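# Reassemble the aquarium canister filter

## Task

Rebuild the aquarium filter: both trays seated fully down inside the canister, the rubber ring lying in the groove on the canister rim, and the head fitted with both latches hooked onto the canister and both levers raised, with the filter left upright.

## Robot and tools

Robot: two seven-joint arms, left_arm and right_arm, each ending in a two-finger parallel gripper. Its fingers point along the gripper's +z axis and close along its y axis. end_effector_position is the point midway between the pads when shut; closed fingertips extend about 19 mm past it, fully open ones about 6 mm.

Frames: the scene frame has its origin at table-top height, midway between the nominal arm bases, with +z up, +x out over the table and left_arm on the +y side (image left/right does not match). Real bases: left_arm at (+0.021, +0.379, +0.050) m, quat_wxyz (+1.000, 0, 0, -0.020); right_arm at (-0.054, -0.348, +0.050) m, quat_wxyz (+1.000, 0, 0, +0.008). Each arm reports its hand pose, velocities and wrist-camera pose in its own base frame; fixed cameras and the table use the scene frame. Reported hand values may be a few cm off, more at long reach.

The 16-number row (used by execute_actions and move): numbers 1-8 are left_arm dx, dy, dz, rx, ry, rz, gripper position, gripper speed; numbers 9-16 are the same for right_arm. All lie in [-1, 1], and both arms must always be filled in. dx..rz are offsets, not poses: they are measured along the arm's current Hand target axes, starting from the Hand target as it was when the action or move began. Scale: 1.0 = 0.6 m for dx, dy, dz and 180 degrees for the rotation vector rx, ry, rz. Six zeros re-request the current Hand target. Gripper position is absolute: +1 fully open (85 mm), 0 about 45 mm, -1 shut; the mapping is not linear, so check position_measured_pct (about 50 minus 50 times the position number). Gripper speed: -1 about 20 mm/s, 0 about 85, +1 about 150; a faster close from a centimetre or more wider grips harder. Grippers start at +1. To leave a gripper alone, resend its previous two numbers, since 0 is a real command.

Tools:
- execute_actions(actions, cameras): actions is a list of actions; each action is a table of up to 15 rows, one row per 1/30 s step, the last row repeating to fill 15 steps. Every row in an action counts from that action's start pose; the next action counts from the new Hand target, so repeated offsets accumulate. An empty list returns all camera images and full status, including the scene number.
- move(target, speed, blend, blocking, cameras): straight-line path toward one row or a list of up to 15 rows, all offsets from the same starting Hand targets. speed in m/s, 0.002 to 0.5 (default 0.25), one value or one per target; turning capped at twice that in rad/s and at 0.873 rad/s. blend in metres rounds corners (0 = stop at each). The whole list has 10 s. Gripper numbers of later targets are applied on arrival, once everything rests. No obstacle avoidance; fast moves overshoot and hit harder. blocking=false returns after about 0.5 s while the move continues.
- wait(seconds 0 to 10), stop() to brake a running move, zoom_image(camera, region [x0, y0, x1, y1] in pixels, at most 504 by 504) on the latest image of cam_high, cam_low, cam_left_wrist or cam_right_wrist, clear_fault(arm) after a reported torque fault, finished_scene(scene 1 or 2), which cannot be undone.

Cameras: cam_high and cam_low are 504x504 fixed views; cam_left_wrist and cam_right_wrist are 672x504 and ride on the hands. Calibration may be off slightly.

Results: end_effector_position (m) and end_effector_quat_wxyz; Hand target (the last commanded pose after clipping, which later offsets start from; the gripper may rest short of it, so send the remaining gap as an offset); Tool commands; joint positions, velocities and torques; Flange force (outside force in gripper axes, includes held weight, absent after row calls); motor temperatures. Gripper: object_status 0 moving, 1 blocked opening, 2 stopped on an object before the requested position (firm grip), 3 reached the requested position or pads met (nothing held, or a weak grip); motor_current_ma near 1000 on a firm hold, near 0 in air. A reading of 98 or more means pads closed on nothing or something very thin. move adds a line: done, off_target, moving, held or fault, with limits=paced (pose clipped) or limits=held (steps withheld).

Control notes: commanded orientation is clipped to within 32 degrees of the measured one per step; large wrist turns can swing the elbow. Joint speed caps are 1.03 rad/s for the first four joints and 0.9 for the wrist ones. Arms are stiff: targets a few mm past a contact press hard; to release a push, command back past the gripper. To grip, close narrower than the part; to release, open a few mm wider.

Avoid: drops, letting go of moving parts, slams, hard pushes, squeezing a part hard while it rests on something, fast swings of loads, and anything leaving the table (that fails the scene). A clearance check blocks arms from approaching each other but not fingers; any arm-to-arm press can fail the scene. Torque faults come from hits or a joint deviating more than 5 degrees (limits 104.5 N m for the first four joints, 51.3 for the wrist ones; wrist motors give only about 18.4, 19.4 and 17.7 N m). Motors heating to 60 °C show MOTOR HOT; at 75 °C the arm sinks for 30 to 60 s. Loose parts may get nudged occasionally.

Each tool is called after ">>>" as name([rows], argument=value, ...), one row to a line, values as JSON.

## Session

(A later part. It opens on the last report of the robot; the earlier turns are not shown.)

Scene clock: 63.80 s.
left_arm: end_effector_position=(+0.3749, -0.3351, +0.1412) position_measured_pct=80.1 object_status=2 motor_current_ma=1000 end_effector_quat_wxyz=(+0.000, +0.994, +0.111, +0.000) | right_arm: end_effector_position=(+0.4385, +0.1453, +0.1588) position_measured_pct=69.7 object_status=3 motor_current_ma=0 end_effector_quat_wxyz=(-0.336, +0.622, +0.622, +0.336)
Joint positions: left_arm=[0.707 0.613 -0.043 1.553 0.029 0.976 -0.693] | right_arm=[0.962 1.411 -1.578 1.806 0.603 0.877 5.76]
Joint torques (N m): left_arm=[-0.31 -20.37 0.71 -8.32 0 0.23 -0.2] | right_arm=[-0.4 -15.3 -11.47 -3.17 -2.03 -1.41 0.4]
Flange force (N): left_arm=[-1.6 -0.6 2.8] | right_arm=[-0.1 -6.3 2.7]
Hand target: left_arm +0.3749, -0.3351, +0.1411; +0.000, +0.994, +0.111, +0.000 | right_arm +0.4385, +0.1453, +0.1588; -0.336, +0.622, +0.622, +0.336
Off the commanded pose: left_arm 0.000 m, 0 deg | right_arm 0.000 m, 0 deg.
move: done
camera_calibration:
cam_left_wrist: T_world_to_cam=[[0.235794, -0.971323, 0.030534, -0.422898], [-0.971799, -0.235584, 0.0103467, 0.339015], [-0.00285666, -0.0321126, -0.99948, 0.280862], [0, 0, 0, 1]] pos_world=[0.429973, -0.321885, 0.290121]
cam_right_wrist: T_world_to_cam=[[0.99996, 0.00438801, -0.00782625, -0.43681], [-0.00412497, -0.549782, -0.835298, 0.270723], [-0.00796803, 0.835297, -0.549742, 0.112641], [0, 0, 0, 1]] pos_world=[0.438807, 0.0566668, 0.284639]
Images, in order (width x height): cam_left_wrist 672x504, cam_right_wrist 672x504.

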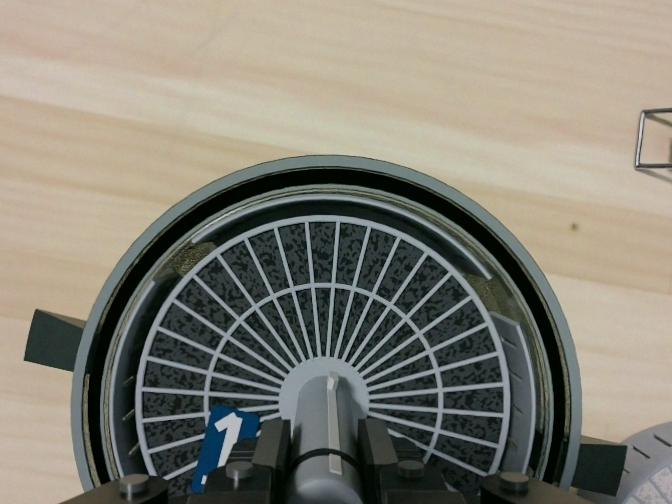

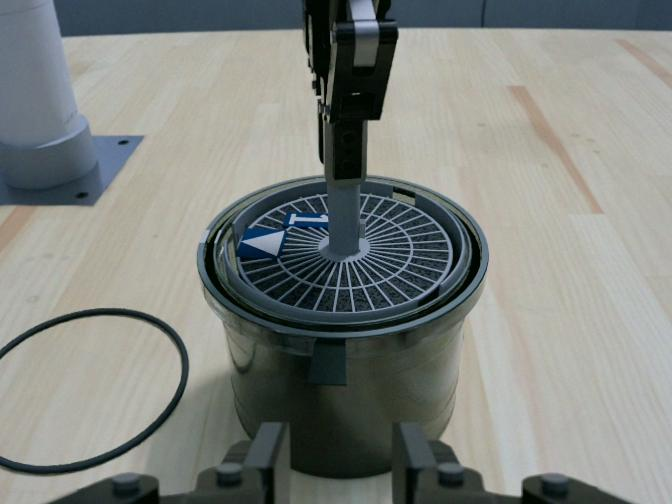

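>>> move(target=[0.0,0.0,0.0133,0,0,0,-0.62,-1,0,0,0,0,0,0,-0.4,-1], speed=0.05)

>>> move(target=[0.0,0.0,0.0133,0,0,0,-0.62,-1,0,0,0,0,0,0,-0.4,-1], speed=0.05, cameras=["cam_right_wrist","cam_left_wrist"])

>>> zoom_image(camera="cam_right_wrist", region=[180, 90, 510, 370])

Scene clock: 65.00 s.
left_arm: end_effector_position=(+0.3750, -0.3351, +0.1332) position_measured_pct=80.1 object_status=2 motor_current_ma=1000 end_effector_quat_wxyz=(+0.000, +0.994, +0.111, +0.000) | right_arm: end_effector_position=(+0.4385, +0.1453, +0.1588) position_measured_pct=69.7 object_status=3 motor_current_ma=0 end_effector_quat_wxyz=(-0.336, +0.622, +0.622, +0.336)
Joint positions: left_arm=[0.707 0.624 -0.043 1.563 0.03 0.955 -0.694] | right_arm=[0.962 1.411 -1.578 1.806 0.603 0.877 5.76]
Joint torques (N m): left_arm=[-0.36 -20.74 0.7 -8.28 -0.03 0.34 -0.19] | right_arm=[-0.38 -15.28 -11.48 -3.16 -2.02 -1.4 0.39]
Flange force (N): left_arm=[-1.6 -0.5 3.6] | right_arm=[-0.1 -6.3 2.7]
Hand target: left_arm +0.3750, -0.3351, +0.1332; +0.000, +0.994, +0.111, +0.000 | right_arm +0.4385, +0.1453, +0.1588; -0.336, +0.622, +0.622, +0.336
Off the commanded pose: left_arm 0.000 m, 0 deg | right_arm 0.000 m, 0 deg.
move: done

Scene clock: 65.77 s.
left_arm: end_effector_position=(+0.3749, -0.3351, +0.1252) position_measured_pct=80.1 object_status=2 motor_current_ma=1000 end_effector_quat_wxyz=(+0.000, +0.994, +0.111, +0.000) | right_arm: end_effector_position=(+0.4385, +0.1453, +0.1588) position_measured_pct=69.7 object_status=3 motor_current_ma=0 end_effector_quat_wxyz=(-0.336, +0.622, +0.622, +0.336)
Joint positions: left_arm=[0.707 0.635 -0.043 1.572 0.031 0.935 -0.694] | right_arm=[0.962 1.411 -1.578 1.806 0.603 0.877 5.76]
Joint torques (N m): left_arm=[-0.32 -20.82 0.69 -8.09 0.04 0.31 -0.15] | right_arm=[-0.39 -15.31 -11.48 -3.16 -2.04 -1.39 0.42]
Flange force (N): left_arm=[-1.4 -0.3 3.4] | right_arm=[-0.1 -6.3 2.8]
Hand target: left_arm +0.3749, -0.3351, +0.1252; +0.000, +0.994, +0.111, +0.000 | right_arm +0.4385, +0.1453, +0.1588; -0.336, +0.622, +0.622, +0.336
Off the commanded pose: left_arm 0.000 m, 0 deg | right_arm 0.000 m, 0 deg.
move: done
camera_calibration:
cam_left_wrist: T_world_to_cam=[[0.235794, -0.971324, 0.0305104, -0.42233], [-0.971798, -0.235581, 0.0104438, 0.339275], [-0.00295666, -0.0321126, -0.99948, 0.264917], [0, 0, 0, 1]] pos_world=[0.430073, -0.321785, 0.274121]
cam_right_wrist: T_world_to_cam=[[0.99996, 0.00438801, -0.00782625, -0.43681], [-0.00412497, -0.549782, -0.835298, 0.270723], [-0.00796803, 0.835297, -0.549742, 0.112641], [0, 0, 0, 1]] pos_world=[0.438807, 0.0566668, 0.284639]
Images, in order (width x height): cam_left_wrist 672x504, cam_right_wrist 672x504.

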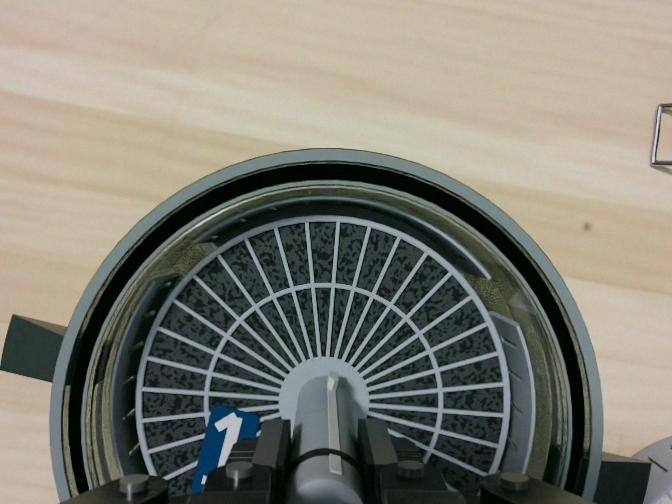

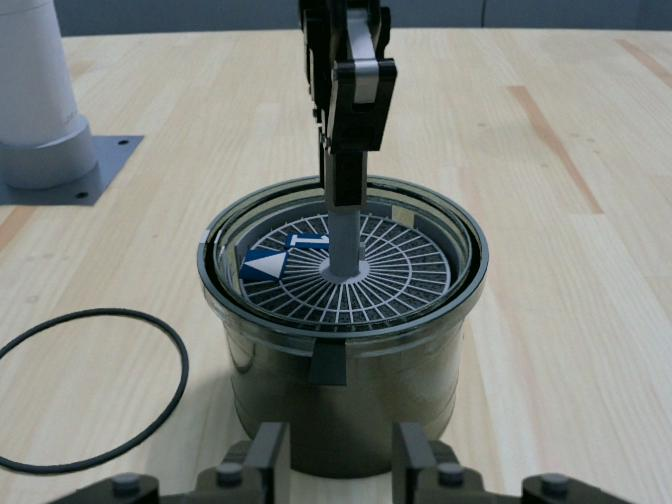

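Scaled by 1.527.

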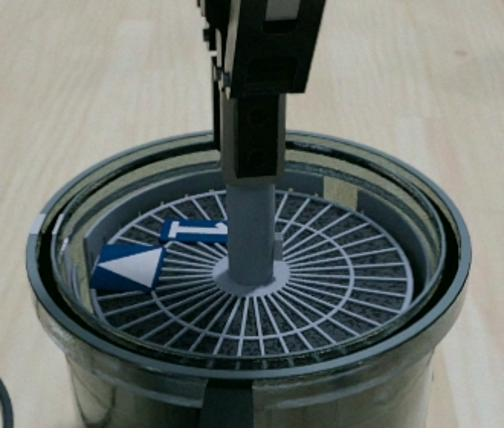

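>>> move(target=[0.0,0.0,0.0167,0,0,0,-0.62,-1,0,0,0,0,0,0,-0.4,-1], speed=0.05)

>>> move(target=[0.0,0.0,0.0167,0,0,0,-0.62,-1,0,0,0,0,0,0,-0.4,-1], speed=0.05, cameras=["cam_right_wrist","cam_left_wrist"])

>>> zoom_image(camera="cam_right_wrist", region=[180, 90, 510, 370])

Scene clock: 67.13 s.
left_arm: end_effector_position=(+0.3750, -0.3351, +0.1152) position_measured_pct=80.1 object_status=2 motor_current_ma=1000 end_effector_quat_wxyz=(+0.000, +0.994, +0.111, +0.000) | right_arm: end_effector_position=(+0.4385, +0.1453, +0.1588) position_measured_pct=69.7 object_status=3 motor_current_ma=0 end_effector_quat_wxyz=(-0.336, +0.622, +0.622, +0.336)
Joint positions: left_arm=[0.707 0.649 -0.043 1.583 0.032 0.909 -0.695] | right_arm=[0.962 1.411 -1.578 1.806 0.603 0.877 5.76]
Joint torques (N m): left_arm=[-0.34 -20.78 0.68 -8.15 0.02 0.21 -0.21] | right_arm=[-0.4 -15.27 -11.47 -3.17 -2.04 -1.41 0.41]
Flange force (N): left_arm=[-2.0 -0.9 3.2] | right_arm=[0.0 -6.4 2.7]
Hand target: left_arm +0.3750, -0.3351, +0.1152; +0.000, +0.994, +0.111, +0.000 | right_arm +0.4385, +0.1453, +0.1588; -0.336, +0.622, +0.622, +0.336
Off the commanded pose: left_arm 0.000 m, 0 deg | right_arm 0.000 m, 0 deg.
move: done

Scene clock: 67.90 s.
left_arm: end_effector_position=(+0.3750, -0.3351, +0.1052) position_measured_pct=80.1 object_status=2 motor_current_ma=1000 end_effector_quat_wxyz=(+0.000, +0.994, +0.111, +0.000) | right_arm: end_effector_position=(+0.4385, +0.1453, +0.1588) position_measured_pct=69.7 object_status=3 motor_current_ma=0 end_effector_quat_wxyz=(-0.336, +0.622, +0.622, +0.336)
Joint positions: left_arm=[0.707 0.664 -0.043 1.594 0.034 0.884 -0.696] | right_arm=[0.962 1.411 -1.578 1.806 0.603 0.877 5.76]
Joint torques (N m): left_arm=[-0.34 -20.47 0.62 -7.78 -0.02 0.22 -0.21] | right_arm=[-0.4 -15.28 -11.47 -3.18 -2.04 -1.39 0.4]
Flange force (N): left_arm=[-2.0 -0.8 2.3] | right_arm=[0.0 -6.4 2.8]
Hand target: left_arm +0.3750, -0.3351, +0.1052; +0.000, +0.994, +0.111, +0.000 | right_arm +0.4385, +0.1453, +0.1588; -0.336, +0.622, +0.622, +0.336
Off the commanded pose: left_arm 0.000 m, 0 deg | right_arm 0.000 m, 0 deg.
move: done
camera_calibration:
cam_left_wrist: T_world_to_cam=[[0.235794, -0.971323, 0.030534, -0.421822], [-0.971799, -0.235584, 0.0103467, 0.339484], [-0.00285666, -0.0321126, -0.99948, 0.244881], [0, 0, 0, 1]] pos_world=[0.430073, -0.321885, 0.254121]
cam_right_wrist: T_world_to_cam=[[0.99996, 0.00438801, -0.00782625, -0.43681], [-0.00412497, -0.549782, -0.835298, 0.270723], [-0.00796803, 0.835297, -0.549742, 0.112641], [0, 0, 0, 1]] pos_world=[0.438807, 0.0566668, 0.284639]
Images, in order (width x height): cam_left_wrist 672x504, cam_right_wrist 672x504.

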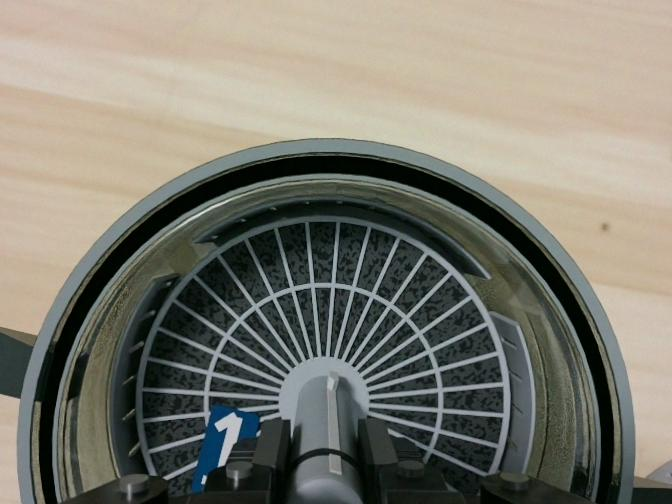

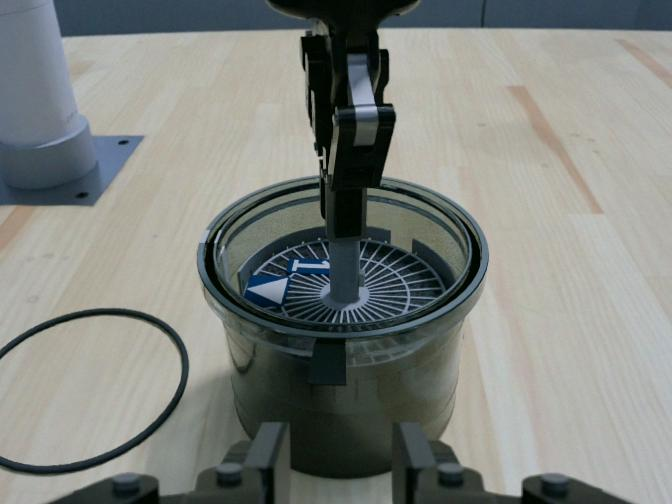

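Scaled by 1.527.

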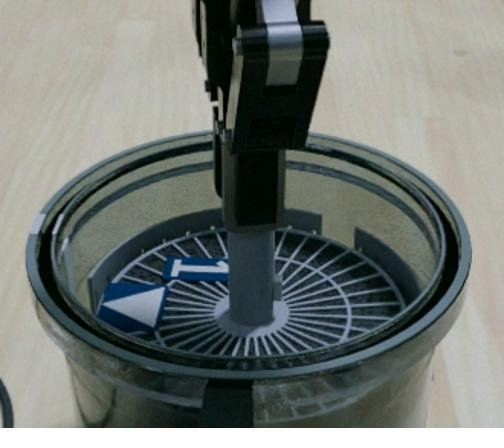

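>>> move(target=[0.0,0.0,0.0167,0,0,0,-0.62,-1,0,0,0,0,0,0,-0.4,-1], speed=0.05)

>>> move(target=[0.0,0.0,0.0133,0,0,0,-0.62,-1,0,0,0,0,0,0,-0.4,-1], speed=0.04, cameras=["cam_right_wrist","cam_left_wrist"])

>>> zoom_image(camera="cam_right_wrist", region=[180, 90, 510, 370])

Scene clock: 69.20 s.
left_arm: end_effector_position=(+0.3750, -0.3351, +0.0952) position_measured_pct=80.1 object_status=2 motor_current_ma=1000 end_effector_quat_wxyz=(+0.000, +0.994, +0.111, +0.000) | right_arm: end_effector_position=(+0.4385, +0.1453, +0.1588) position_measured_pct=69.7 object_status=3 motor_current_ma=0 end_effector_quat_wxyz=(-0.336, +0.622, +0.622, +0.336)
Joint positions: left_arm=[0.707 0.68 -0.042 1.603 0.035 0.859 -0.697] | right_arm=[0.962 1.411 -1.578 1.806 0.603 0.877 5.76]
Joint torques (N m): left_arm=[-0.3 -20.98 0.6 -7.65 -0.04 0.08 -0.17] | right_arm=[-0.4 -15.27 -11.47 -3.12 -2.03 -1.39 0.39]
Flange force (N): left_arm=[-1.3 -0.2 2.6] | right_arm=[-0.1 -6.2 2.7]
Hand target: left_arm +0.3750, -0.3351, +0.0951; +0.000, +0.994, +0.111, +0.000 | right_arm +0.4385, +0.1453, +0.1588; -0.336, +0.622, +0.622, +0.336
Off the commanded pose: left_arm 0.000 m, 0 deg | right_arm 0.000 m, 0 deg.
move: done

Scene clock: 69.97 s.
left_arm: end_effector_position=(+0.3750, -0.3351, +0.0872) position_measured_pct=80.1 object_status=2 motor_current_ma=1000 end_effector_quat_wxyz=(+0.000, +0.994, +0.111, +0.000) | right_arm: end_effector_position=(+0.4385, +0.1453, +0.1588) position_measured_pct=69.7 object_status=3 motor_current_ma=0 end_effector_quat_wxyz=(-0.336, +0.622, +0.622, +0.336)
Joint positions: left_arm=[0.706 0.692 -0.042 1.61 0.036 0.839 -0.698] | right_arm=[0.962 1.411 -1.578 1.806 0.603 0.877 5.76]
Joint torques (N m): left_arm=[-0.36 -21.02 0.66 -7.66 -0.03 0.19 -0.22] | right_arm=[-0.39 -15.28 -11.52 -3.18 -2.06 -1.39 0.41]
Flange force (N): left_arm=[-2.0 -0.7 2.9] | right_arm=[-0.1 -6.4 2.9]
Hand target: left_arm +0.3750, -0.3351, +0.0872; +0.000, +0.994, +0.111, +0.000 | right_arm +0.4385, +0.1453, +0.1588; -0.336, +0.622, +0.622, +0.336
Off the commanded pose: left_arm 0.000 m, 0 deg | right_arm 0.000 m, 0 deg.
move: done
camera_calibration:
cam_left_wrist: T_world_to_cam=[[0.235794, -0.971323, 0.030534, -0.421176], [-0.971799, -0.235584, 0.0103467, 0.339694], [-0.00285666, -0.0321126, -0.99948, 0.226894], [0, 0, 0, 1]] pos_world=[0.430073, -0.321785, 0.236121]
cam_right_wrist: T_world_to_cam=[[0.99996, 0.00438801, -0.00782625, -0.43681], [-0.00412497, -0.549782, -0.835298, 0.270723], [-0.00796803, 0.835297, -0.549742, 0.112641], [0, 0, 0, 1]] pos_world=[0.438807, 0.0566668, 0.284639]
Images, in order (width x height): cam_left_wrist 672x504, cam_right_wrist 672x504.

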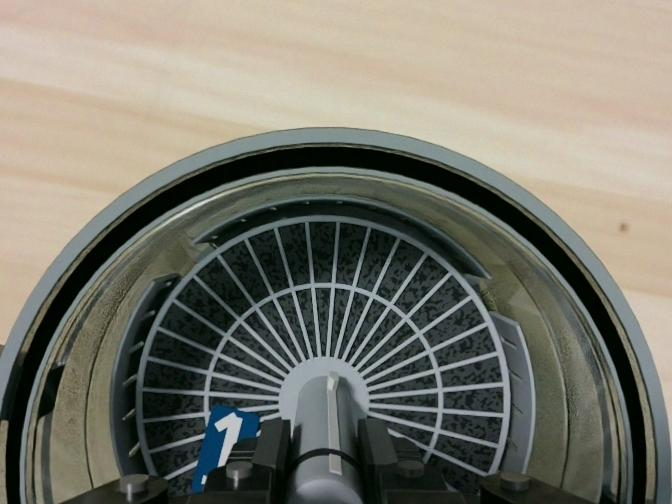

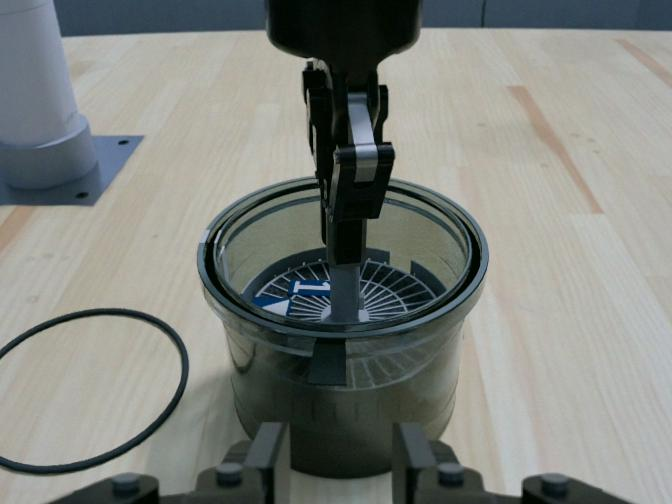

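Scaled by 1.527.

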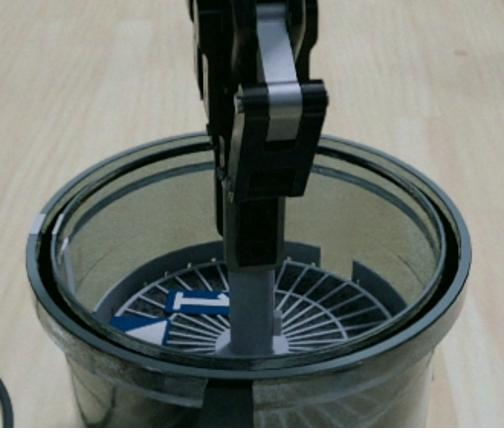

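>>> move(target=[0.0,0.0,0.0133,0,0,0,-0.62,-1,0,0,0,0,0,0,-0.4,-1], speed=0.04)

>>> move(target=[0.0,0.0,0.0133,0,0,0,-0.62,-1,0,0,0,0,0,0,-0.4,-1], speed=0.04, cameras=["cam_right_wrist","cam_left_wrist"])

>>> zoom_image(camera="cam_right_wrist", region=[180, 150, 510, 480])

Scene clock: 71.20 s.
left_arm: end_effector_position=(+0.3750, -0.3351, +0.0792) position_measured_pct=80.1 object_status=2 motor_current_ma=1000 end_effector_quat_wxyz=(+0.000, +0.994, +0.111, +0.000) | right_arm: end_effector_position=(+0.4385, +0.1453, +0.1588) position_measured_pct=69.7 object_status=3 motor_current_ma=0 end_effector_quat_wxyz=(-0.336, +0.622, +0.622, +0.336)
Joint positions: left_arm=[0.706 0.705 -0.042 1.617 0.037 0.82 -0.699] | right_arm=[0.962 1.411 -1.578 1.806 0.603 0.877 5.76]
Joint torques (N m): left_arm=[-0.34 -21.12 0.57 -7.42 0.02 0.33 -0.19] | right_arm=[-0.4 -15.27 -11.5 -3.16 -2.04 -1.39 0.41]
Flange force (N): left_arm=[-1.8 -0.6 3.1] | right_arm=[-0.1 -6.4 2.8]
Hand target: left_arm +0.3750, -0.3351, +0.0792; +0.000, +0.994, +0.111, +0.000 | right_arm +0.4385, +0.1453, +0.1588; -0.336, +0.622, +0.622, +0.336
Off the commanded pose: left_arm 0.000 m, 0 deg | right_arm 0.000 m, 0 deg.
move: done

Scene clock: 71.97 s.
left_arm: end_effector_position=(+0.3750, -0.3351, +0.0712) position_measured_pct=80.1 object_status=2 motor_current_ma=1000 end_effector_quat_wxyz=(+0.000, +0.994, +0.111, +0.000) | right_arm: end_effector_position=(+0.4385, +0.1453, +0.1588) position_measured_pct=69.7 object_status=3 motor_current_ma=0 end_effector_quat_wxyz=(-0.336, +0.622, +0.622, +0.336)
Joint positions: left_arm=[0.706 0.718 -0.042 1.623 0.038 0.801 -0.7] | right_arm=[0.962 1.411 -1.578 1.806 0.603 0.877 5.76]
Joint torques (N m): left_arm=[-0.4 -21.62 0.7 -7.23 0.03 0.35 -0.2] | right_arm=[-0.4 -15.29 -11.46 -3.17 -2.05 -1.39 0.43]
Flange force (N): left_arm=[-1.4 0.2 3.8] | right_arm=[0.0 -6.4 2.8]
Hand target: left_arm +0.3750, -0.3351, +0.0712; +0.000, +0.994, +0.111, +0.000 | right_arm +0.4385, +0.1453, +0.1588; -0.336, +0.622, +0.622, +0.336
Off the commanded pose: left_arm 0.000 m, 0 deg | right_arm 0.000 m, 0 deg.
move: done
camera_calibration:
cam_left_wrist: T_world_to_cam=[[0.235794, -0.971323, 0.030534, -0.420687], [-0.971799, -0.235584, 0.0103467, 0.33986], [-0.00285666, -0.0321126, -0.99948, 0.210902], [0, 0, 0, 1]] pos_world=[0.430073, -0.321785, 0.220121]
cam_right_wrist: T_world_to_cam=[[0.99996, 0.00438801, -0.00782625, -0.43681], [-0.00412497, -0.549782, -0.835298, 0.270723], [-0.00796803, 0.835297, -0.549742, 0.112641], [0, 0, 0, 1]] pos_world=[0.438807, 0.0566668, 0.284639]
Images, in order (width x height): cam_left_wrist 672x504, cam_right_wrist 672x504.

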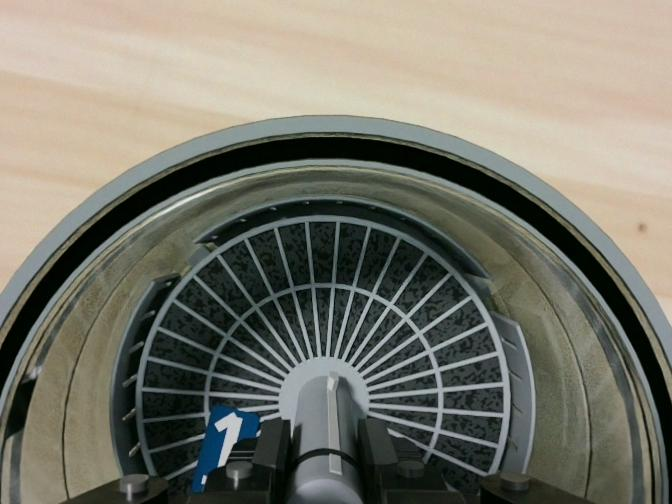

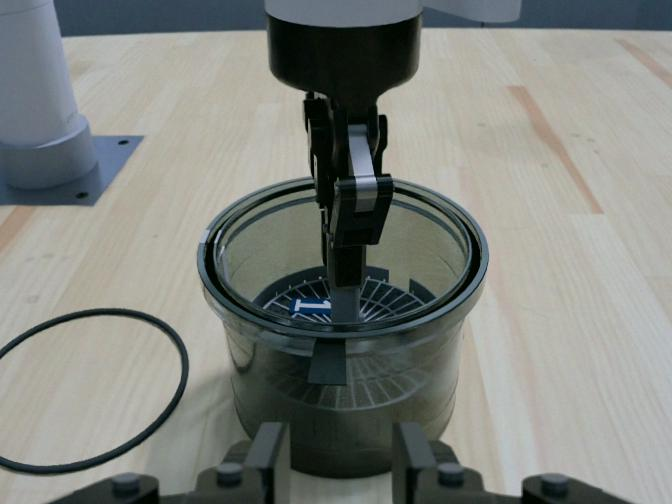

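Scaled by 1.527.

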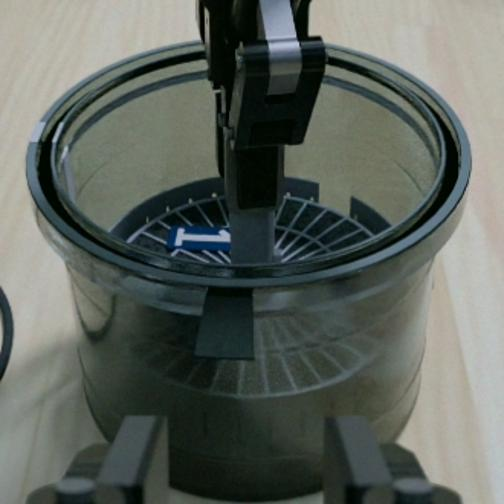

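>>> move(target=[0.0,0.0,0.01,0,0,0,-0.62,-1,0,0,0,0,0,0,-0.4,-1], speed=0.03)

>>> move(target=[0.0,0.0,0.0067,0,0,0,-0.62,-1,0,0,0,0,0,0,-0.4,-1], speed=0.03, cameras=["cam_right_wrist","cam_left_wrist"])

>>> zoom_image(camera="cam_right_wrist", region=[180, 150, 510, 480])

Scene clock: 73.17 s.
left_arm: end_effector_position=(+0.3750, -0.3350, +0.0652) position_measured_pct=80.1 object_status=2 motor_current_ma=1000 end_effector_quat_wxyz=(+0.000, +0.994, +0.111, +0.000) | right_arm: end_effector_position=(+0.4385, +0.1453, +0.1588) position_measured_pct=69.7 object_status=3 motor_current_ma=0 end_effector_quat_wxyz=(-0.336, +0.622, +0.622, +0.336)
Joint positions: left_arm=[0.706 0.728 -0.041 1.627 0.038 0.787 -0.7] | right_arm=[0.962 1.411 -1.578 1.806 0.603 0.877 5.76]
Joint torques (N m): left_arm=[-0.3 -21.3 0.62 -7.11 0.01 0.03 -0.19] | right_arm=[-0.39 -15.27 -11.5 -3.21 -2.04 -1.4 0.42]
Flange force (N): left_arm=[-1.2 0.2 2.4] | right_arm=[0.0 -6.5 2.8]
Hand target: left_arm +0.3750, -0.3350, +0.0652; +0.000, +0.994, +0.111, +0.000 | right_arm +0.4385, +0.1453, +0.1588; -0.336, +0.622, +0.622, +0.336
Off the commanded pose: left_arm 0.000 m, 0 deg | right_arm 0.000 m, 0 deg.
move: done

Scene clock: 73.87 s.
left_arm: end_effector_position=(+0.3750, -0.3351, +0.0612) position_measured_pct=80.1 object_status=2 motor_current_ma=1000 end_effector_quat_wxyz=(+0.000, +0.994, +0.111, +0.000) | right_arm: end_effector_position=(+0.4385, +0.1453, +0.1588) position_measured_pct=69.7 object_status=3 motor_current_ma=0 end_effector_quat_wxyz=(-0.336, +0.622, +0.622, +0.336)
Joint positions: left_arm=[0.706 0.735 -0.041 1.63 0.039 0.777 -0.701] | right_arm=[0.962 1.411 -1.578 1.806 0.603 0.877 5.76]
Joint torques (N m): left_arm=[-0.37 -20.91 0.62 -7 0 0.15 -0.19] | right_arm=[-0.41 -15.3 -11.48 -3.17 -2.04 -1.38 0.41]
Flange force (N): left_arm=[-1.7 -0.4 1.9] | right_arm=[-0.1 -6.4 2.8]
Hand target: left_arm +0.3750, -0.3351, +0.0612; +0.000, +0.994, +0.111, +0.000 | right_arm +0.4385, +0.1453, +0.1588; -0.336, +0.622, +0.622, +0.336
Off the commanded pose: left_arm 0.000 m, 0 deg | right_arm 0.000 m, 0 deg.
move: done
camera_calibration:
cam_left_wrist: T_world_to_cam=[[0.235794, -0.971323, 0.030534, -0.420382], [-0.971799, -0.235584, 0.0103467, 0.339963], [-0.00285666, -0.0321126, -0.99948, 0.200907], [0, 0, 0, 1]] pos_world=[0.430073, -0.321785, 0.210121]
cam_right_wrist: T_world_to_cam=[[0.99996, 0.00438801, -0.00782625, -0.43681], [-0.00412497, -0.549782, -0.835298, 0.270723], [-0.00796803, 0.835297, -0.549742, 0.112641], [0, 0, 0, 1]] pos_world=[0.438807, 0.0566668, 0.284639]
Images, in order (width x height): cam_left_wrist 672x504, cam_right_wrist 672x504.

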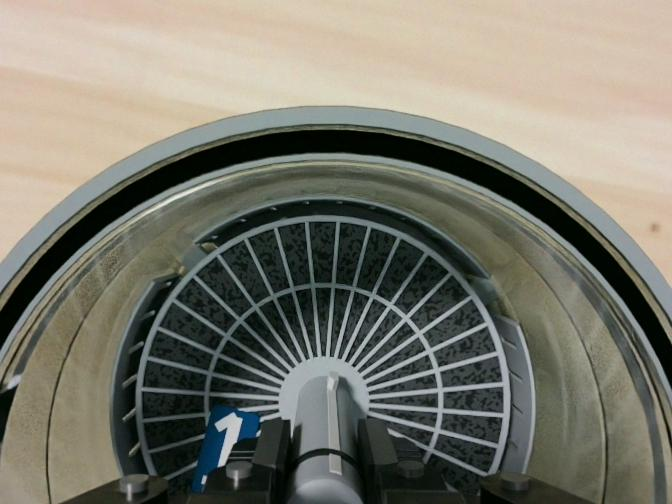

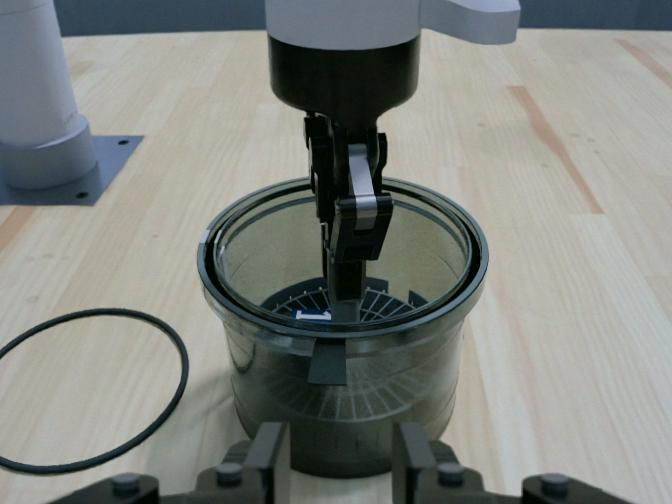

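Scaled by 1.527.

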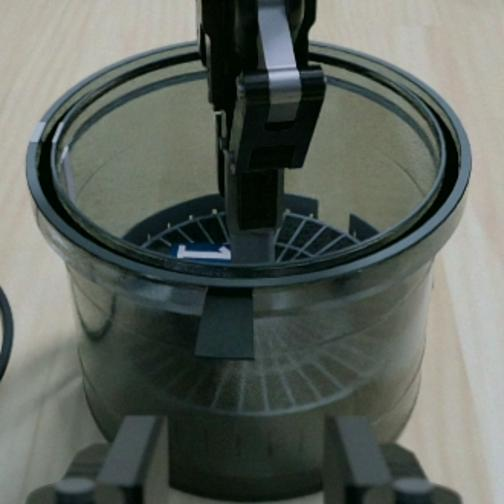

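>>> move(target=[0.0,0.0,0.005,0,0,0,-0.62,-1,0,0,0,0,0,0,-0.4,-1], speed=0.03)

>>> move(target=[0.0,0.0,0.004,0,0,0,-0.62,-1,0,0,0,0,0,0,-0.4,-1], speed=0.03, cameras=["cam_left_wrist"])

>>> zoom_image(camera="cam_left_wrist", region=[100, 180, 560, 500])

Scene clock: 75.07 s.
left_arm: end_effector_position=(+0.3750, -0.3350, +0.0582) position_measured_pct=80.1 object_status=2 motor_current_ma=1000 end_effector_quat_wxyz=(+0.000, +0.994, +0.111, +0.000) | right_arm: end_effector_position=(+0.4385, +0.1453, +0.1588) position_measured_pct=69.7 object_status=3 motor_current_ma=0 end_effector_quat_wxyz=(-0.336, +0.622, +0.622, +0.336)
Joint positions: left_arm=[0.706 0.74 -0.041 1.632 0.039 0.77 -0.701] | right_arm=[0.962 1.411 -1.578 1.806 0.603 0.877 5.76]
Joint torques (N m): left_arm=[-0.37 -21.14 0.59 -6.99 -0.03 0.12 -0.22] | right_arm=[-0.36 -15.3 -11.5 -3.18 -2.01 -1.41 0.39]
Flange force (N): left_arm=[-1.7 -0.2 2.2] | right_arm=[-0.1 -6.3 2.8]
Hand target: left_arm +0.3750, -0.3350, +0.0582; +0.000, +0.994, +0.111, +0.000 | right_arm +0.4385, +0.1453, +0.1588; -0.336, +0.622, +0.622, +0.336
Off the commanded pose: left_arm 0.000 m, 0 deg | right_arm 0.000 m, 0 deg.
move: done

Scene clock: 75.77 s.
left_arm: end_effector_position=(+0.3750, -0.3350, +0.0558) position_measured_pct=80.1 object_status=2 motor_current_ma=1000 end_effector_quat_wxyz=(+0.000, +0.994, +0.111, +0.000) | right_arm: end_effector_position=(+0.4385, +0.1453, +0.1588) position_measured_pct=69.7 object_status=3 motor_current_ma=0 end_effector_quat_wxyz=(-0.336, +0.622, +0.622, +0.336)
Joint positions: left_arm=[0.706 0.744 -0.041 1.634 0.039 0.764 -0.701] | right_arm=[0.962 1.411 -1.578 1.806 0.603 0.877 5.76]
Joint torques (N m): left_arm=[-0.39 -21.37 0.55 -6.98 -0.02 0.01 -0.19] | right_arm=[-0.4 -15.26 -11.5 -3.21 -2.01 -1.41 0.42]
Flange force (N): left_arm=[-1.4 0.2 2.3] | right_arm=[0.0 -6.5 2.8]
Hand target: left_arm +0.3750, -0.3350, +0.0558; +0.000, +0.994, +0.111, +0.000 | right_arm +0.4385, +0.1453, +0.1588; -0.336, +0.622, +0.622, +0.336
Off the commanded pose: left_arm 0.000 m, 0 deg | right_arm 0.000 m, 0 deg.
move: done
camera_calibration:
cam_left_wrist: T_world_to_cam=[[0.235699, -0.971346, 0.0305355, -0.420184], [-0.971822, -0.235489, 0.0103444, 0.34006], [-0.00285726, -0.0321132, -0.99948, 0.19551], [0, 0, 0, 1]] pos_world=[0.430073, -0.321785, 0.204721]
Images, in order (width x height): cam_left_wrist 672x504.

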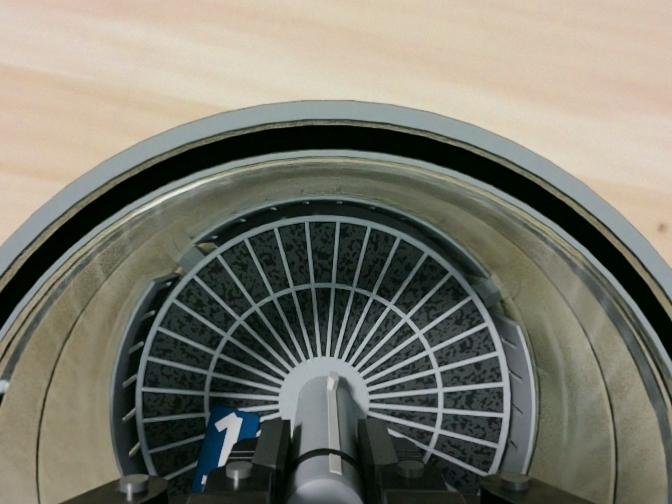

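Scaled by 1.096.

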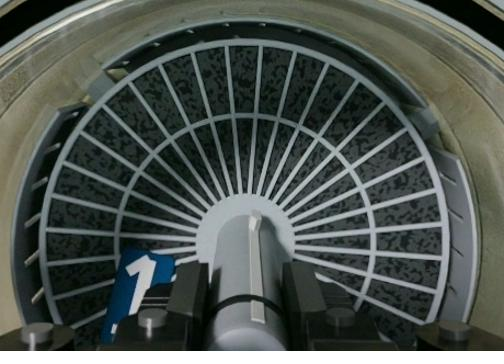

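>>> move(target=[0.0,0.0,0.0035,0,0,0,-0.62,-1,0,0,0,0,0,0,-0.4,-1], speed=0.02)

>>> move(target=[0.0,0.0,0.003,0,0,0,-0.62,-1,0,0,0,0,0,0,-0.4,-1], speed=0.02)

Scene clock: 76.80 s.
left_arm: end_effector_position=(+0.3750, -0.3351, +0.0538) position_measured_pct=80.1 object_status=2 motor_current_ma=1000 end_effector_quat_wxyz=(+0.000, +0.994, +0.111, +0.000) | right_arm: end_effector_position=(+0.4385, +0.1453, +0.1588) position_measured_pct=69.7 object_status=3 motor_current_ma=0 end_effector_quat_wxyz=(-0.336, +0.622, +0.622, +0.336)
Joint positions: left_arm=[0.705 0.748 -0.041 1.635 0.04 0.759 -0.701] | right_arm=[0.962 1.411 -1.578 1.806 0.603 0.877 5.76]
Joint torques (N m): left_arm=[0.18 -5.32 0.96 -3.91 0.16 -2.2 -0.12] | right_arm=[-0.38 -15.28 -11.49 -3.19 -2.03 -1.38 0.4]
Flange force (N): left_arm=[-6.1 -8.7 -32.5] | right_arm=[0.0 -6.4 2.8]
Hand target: left_arm +0.3750, -0.3351, +0.0537; +0.000, +0.994, +0.111, +0.000 | right_arm +0.4385, +0.1453, +0.1588; -0.336, +0.622, +0.622, +0.336
Off the commanded pose: left_arm 0.000 m, 0 deg | right_arm 0.000 m, 0 deg.
move: done

Scene clock: 77.50 s.
left_arm: end_effector_position=(+0.3750, -0.3351, +0.0520) position_measured_pct=80.1 object_status=2 motor_current_ma=1000 end_effector_quat_wxyz=(+0.000, +0.994, +0.111, +0.000) | right_arm: end_effector_position=(+0.4385, +0.1453, +0.1588) position_measured_pct=69.7 object_status=3 motor_current_ma=0 end_effector_quat_wxyz=(-0.336, +0.622, +0.622, +0.336)
Joint positions: left_arm=[0.705 0.751 -0.041 1.636 0.04 0.755 -0.702] | right_arm=[0.962 1.411 -1.578 1.806 0.603 0.877 5.76]
Joint torques (N m): left_arm=[-0.09 12.44 0.79 0.14 0.17 -4.75 -0.1] | right_arm=[-0.41 -15.32 -11.46 -3.18 -2.03 -1.38 0.4]
Flange force (N): left_arm=[-11.2 -15.0 -71.7] | right_arm=[-0.1 -6.4 2.8]
Hand target: left_arm +0.3750, -0.3350, +0.0519; +0.000, +0.994, +0.111, +0.000 | right_arm +0.4385, +0.1453, +0.1588; -0.336, +0.622, +0.622, +0.336
Off the commanded pose: left_arm 0.000 m, 0 deg | right_arm 0.000 m, 0 deg.
move: done

>>> move(target=[0.0,0.0,-0.0055,0,0,0,-0.62,-1,0,0,0,0,0,0,-0.4,-1], speed=0.04, cameras=["cam_left_wrist","cam_right_wrist"])

>>> zoom_image(camera="cam_right_wrist", region=[180, 150, 510, 480])

>>> zoom_image(camera="cam_left_wrist", region=[100, 180, 560, 500])

Scene clock: 78.73 s.
left_arm: end_effector_position=(+0.3749, -0.3350, +0.0550) position_measured_pct=80.1 object_status=2 motor_current_ma=1000 end_effector_quat_wxyz=(+0.000, +0.994, +0.111, +0.000) | right_arm: end_effector_position=(+0.4385, +0.1453, +0.1588) position_measured_pct=69.7 object_status=3 motor_current_ma=0 end_effector_quat_wxyz=(-0.336, +0.622, +0.622, +0.336)
Joint positions: left_arm=[0.705 0.746 -0.041 1.634 0.04 0.763 -0.701] | right_arm=[0.962 1.411 -1.578 1.806 0.603 0.877 5.76]
Joint torques (N m): left_arm=[0.14 -16.78 0.97 -5.05 0.07 0.17 -0.22] | right_arm=[-0.39 -15.27 -11.49 -3.16 -2.02 -1.4 0.41]
Flange force (N): left_arm=[-0.9 -0.9 -6.4] | right_arm=[0.0 -6.3 2.7]
Hand target: left_arm +0.3750, -0.3351, +0.0552; +0.000, +0.994, +0.111, +0.000 | right_arm +0.4385, +0.1453, +0.1588; -0.336, +0.622, +0.622, +0.336
Off the commanded pose: left_arm 0.000 m, 0 deg | right_arm 0.000 m, 0 deg.
move: done
camera_calibration:
cam_left_wrist: T_world_to_cam=[[0.2358, -0.971334, 0.0301483, -0.420094], [-0.971796, -0.235581, 0.0106648, 0.339867], [-0.00325669, -0.0318128, -0.999489, 0.19488], [0, 0, 0, 1]] pos_world=[0.429974, -0.321786, 0.203821]
cam_right_wrist: T_world_to_cam=[[0.99996, 0.00438801, -0.00782625, -0.43681], [-0.00412497, -0.549782, -0.835298, 0.270723], [-0.00796803, 0.835297, -0.549742, 0.112641], [0, 0, 0, 1]] pos_world=[0.438807, 0.0566668, 0.284639]
Images, in order (width x height): cam_left_wrist 672x504, cam_right_wrist 672x504.

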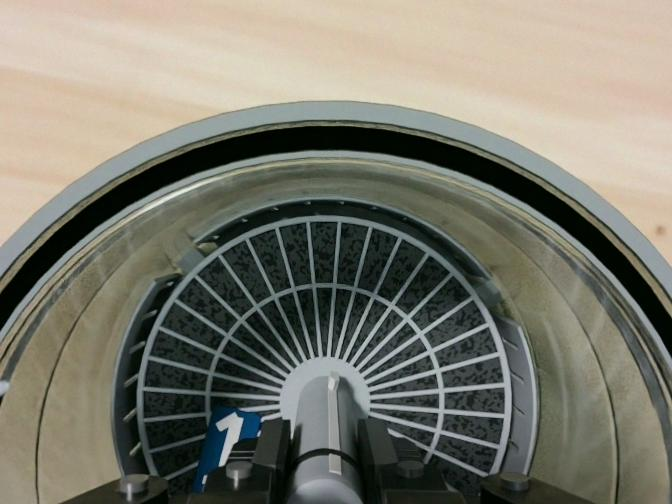

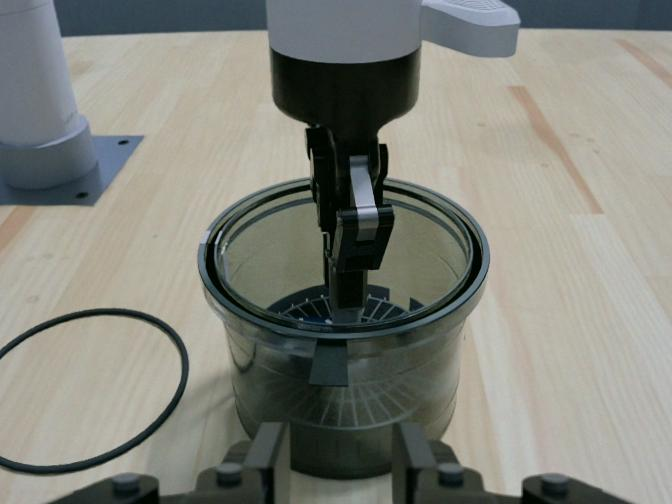

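Scaled by 1.527.

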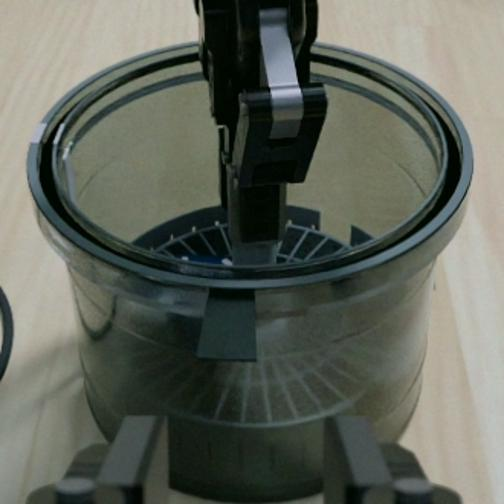

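Scaled by 1.096.

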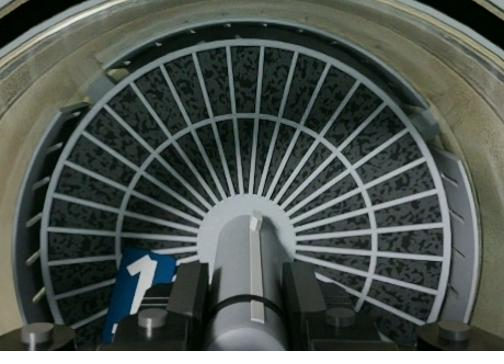

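>>> execute_actions([
  [[0,0,0,0,0,0,-0.4,-1,0,0,0,0,0,0,-0.4,-1]],
  [[0,0,0,0,0,0,-0.4,-1,0,0,0,0,0,0,-0.4,-1]],
])

>>> move([
  [0,0,-0.1,0,0,0,-0.4,-1,0,0,0,0,0,0,-0.4,-1],
  [0,0,-0.27,0,0,0,-0.4,-1,-0.035,-0.06,0.0,-0.12,-0.12,0.22,0.0,-1],
  [0.0733,-0.347,-0.173,-0.28,0.2234,0.518,-0.4,-1,-0.07,-0.115,0.072,-0.2457,-0.2457,0.4549,0.0,-1],
], speed=[0.1,0.15,0.25], blend=[0.002,0.01,0], cameras=["all"])

Scene clock: 81.73 s.
left_arm: end_effector_position=(+0.3750, -0.3351, +0.0552) position_measured_pct=69.7 object_status=3 motor_current_ma=0 end_effector_quat_wxyz=(+0.000, +0.994, +0.111, +0.000) | right_arm: end_effector_position=(+0.4385, +0.1453, +0.1588) position_measured_pct=69.7 object_status=3 motor_current_ma=0 end_effector_quat_wxyz=(-0.336, +0.622, +0.622, +0.336)
Joint positions: left_arm=[0.706 0.745 -0.041 1.634 0.04 0.763 -0.701] | right_arm=[0.962 1.411 -1.578 1.806 0.603 0.877 5.76]
Joint torques (N m): left_arm=[0.02 -21.03 1.01 -6.92 0.23 0.09 -0.2] | right_arm=[-0.4 -15.31 -11.47 -3.17 -2.04 -1.4 0.4]
Hand target: left_arm +0.3750, -0.3350, +0.0552; +0.000, +0.994, +0.111, +0.000 | right_arm +0.4385, +0.1453, +0.1588; -0.336, +0.622, +0.622, +0.336
Off the commanded pose: left_arm 0.000 m, 0 deg | right_arm 0.000 m, 0 deg.

Scene clock: 91.53 s.
left_arm: end_effector_position=(+0.3718, -0.1223, +0.1590) position_measured_pct=69.7 object_status=3 motor_current_ma=0 end_effector_quat_wxyz=(+0.336, +0.622, -0.622, +0.336) | right_arm: end_effector_position=(+0.3694, +0.1585, +0.1000) position_measured_pct=49.8 object_status=3 motor_current_ma=0 end_effector_quat_wxyz=(+0.000, +1.000, +0.000, +0.000)
Joint positions: left_arm=[-0.907 0.814 0.73 2.048 0.595 0.846 -3.905] | right_arm=[-0.053 0.561 -0.582 1.938 0.433 0.769 3.831]
Joint torques (N m): left_arm=[-0.09 -14.11 6.38 -3.1 1.39 1.65 -0.22] | right_arm=[-0.41 -14.65 -3.63 -7.12 -0.4 -0.2 0.41]
Flange force (N): left_arm=[-1.3 0.3 0.3] | right_arm=[-4.9 2.1 2.6]
Hand target: left_arm +0.3718, -0.1223, +0.1590; +0.336, +0.622, -0.622, +0.336 | right_arm +0.3694, +0.1585, +0.1000; +0.000, +1.000, +0.000, +0.000
Off the commanded pose: left_arm 0.000 m, 0 deg | right_arm 0.000 m, 0 deg.
move: done; blend cut to 0 m at target 2
camera_calibration:
cam_left_wrist: T_world_to_cam=[[-0.99941, 0.0170254, 0.0298372, 0.364266], [-0.0152916, 0.557277, -0.830186, 0.260952], [-0.0307618, -0.830152, -0.556688, 0.147885], [0, 0, 0, 1]] pos_world=[0.372591, -0.0288574, 0.288096]
cam_right_wrist: T_world_to_cam=[[-0.00324703, -0.999963, -0.00796966, 0.16151], [-0.999991, 0.00322495, 0.00278287, 0.425003], [-0.00275707, 0.00797863, -0.999964, 0.243009], [0, 0, 0, 1]] pos_world=[0.426194, 0.158194, 0.243105]

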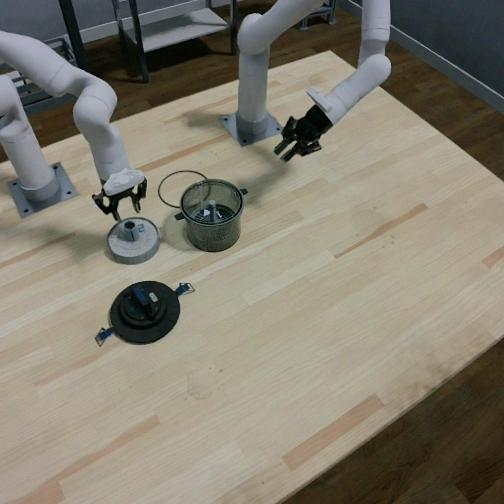

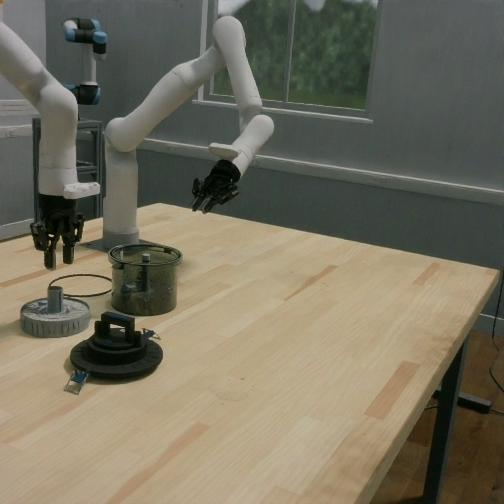

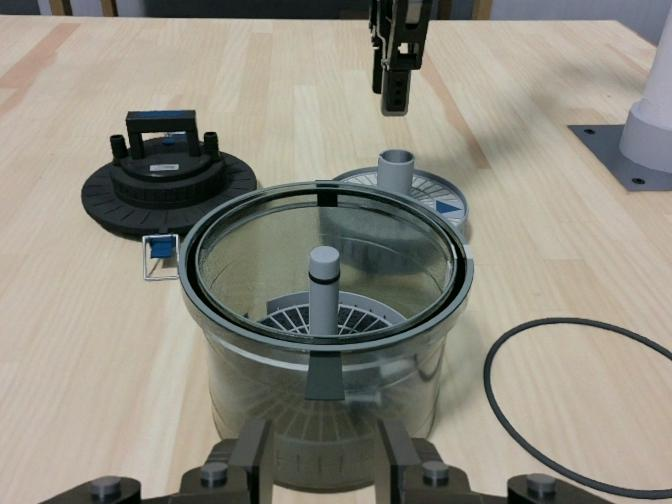

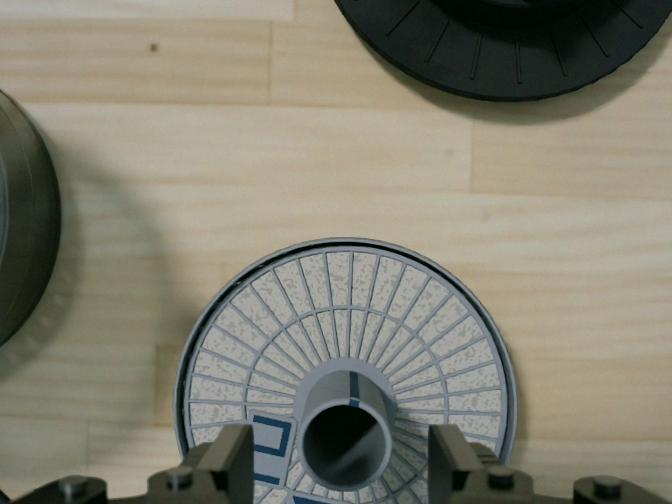

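>>> execute_actions(actions=[])

Scene clock: 94.70 s.
left_arm: end_effector_position=(+0.3719, -0.1223, +0.1590) position_measured_pct=69.7 object_status=3 motor_current_ma=0 end_effector_quat_wxyz=(+0.336, +0.622, -0.622, +0.336) | right_arm: end_effector_position=(+0.3694, +0.1584, +0.1000) position_measured_pct=49.8 object_status=3 motor_current_ma=0 end_effector_quat_wxyz=(+0.000, +1.000, +0.000, +0.000)
Joint positions: left_arm=[-0.907 0.814 0.73 2.048 0.595 0.846 -3.905] | right_arm=[-0.053 0.561 -0.582 1.938 0.433 0.769 3.831]
Joint velocities: within noise
Joint torques (N m): left_arm=[0 -14.45 6.43 -3.21 1.56 1.81 -0.24] | right_arm=[-0.43 -14.67 -3.64 -7.04 -0.37 -0.19 0.41]
Motor temperatures (°C): left_arm=[37 34 32 36 37 41 48] | right_arm=[37 39 36 34 50 49 38]
Flange force (N): left_arm=[-2.3 0.6 1.0] | right_arm=[-4.6 2.0 2.5]
Hand target: left_arm +0.3719, -0.1223, +0.1590; +0.336, +0.622, -0.622, +0.336 | right_arm +0.3694, +0.1584, +0.1000; +0.000, +1.000, +0.000, +0.000
Tool commands: left_gripper/position=-0.4 left_gripper/speed=-1.0 right_gripper/position=+0.0 right_gripper/speed=-1.0
Off the commanded pose: left_arm 0.000 m, 0 deg | right_arm 0.000 m, 0 deg.
camera_calibration:
cam_left_wrist: T_world_to_cam=[[-0.999405, 0.017052, 0.029976, 0.364225], [-0.015392, 0.55728, -0.830182, 0.260989], [-0.0308613, -0.83015, -0.556686, 0.147922], [0, 0, 0, 1]] pos_world=[0.372591, -0.0288573, 0.288096]
cam_right_wrist: T_world_to_cam=[[-0.00324703, -0.999963, -0.00796966, 0.16151], [-0.999991, 0.00322495, 0.00278287, 0.425003], [-0.00275707, 0.00797863, -0.999964, 0.243009], [0, 0, 0, 1]] pos_world=[0.426194, 0.158194, 0.243105]

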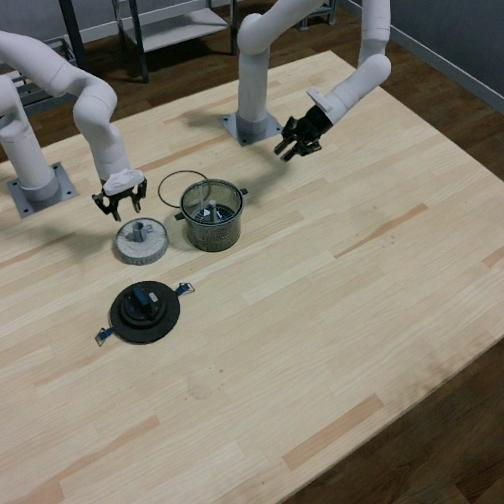

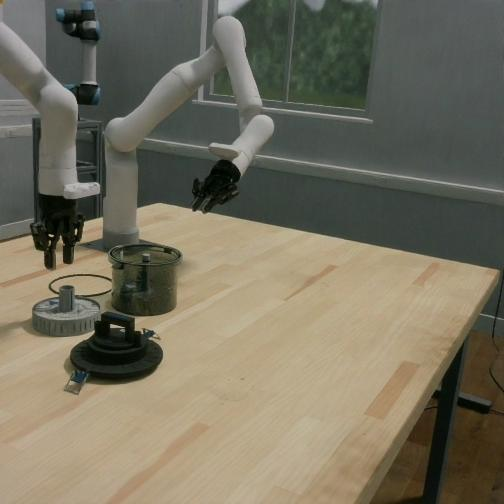

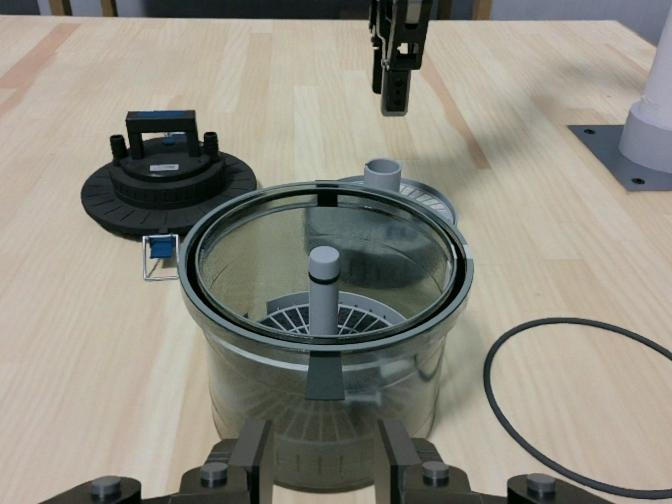

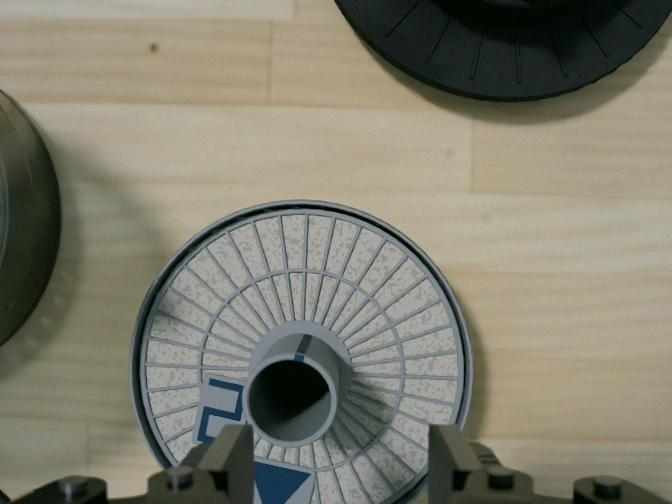

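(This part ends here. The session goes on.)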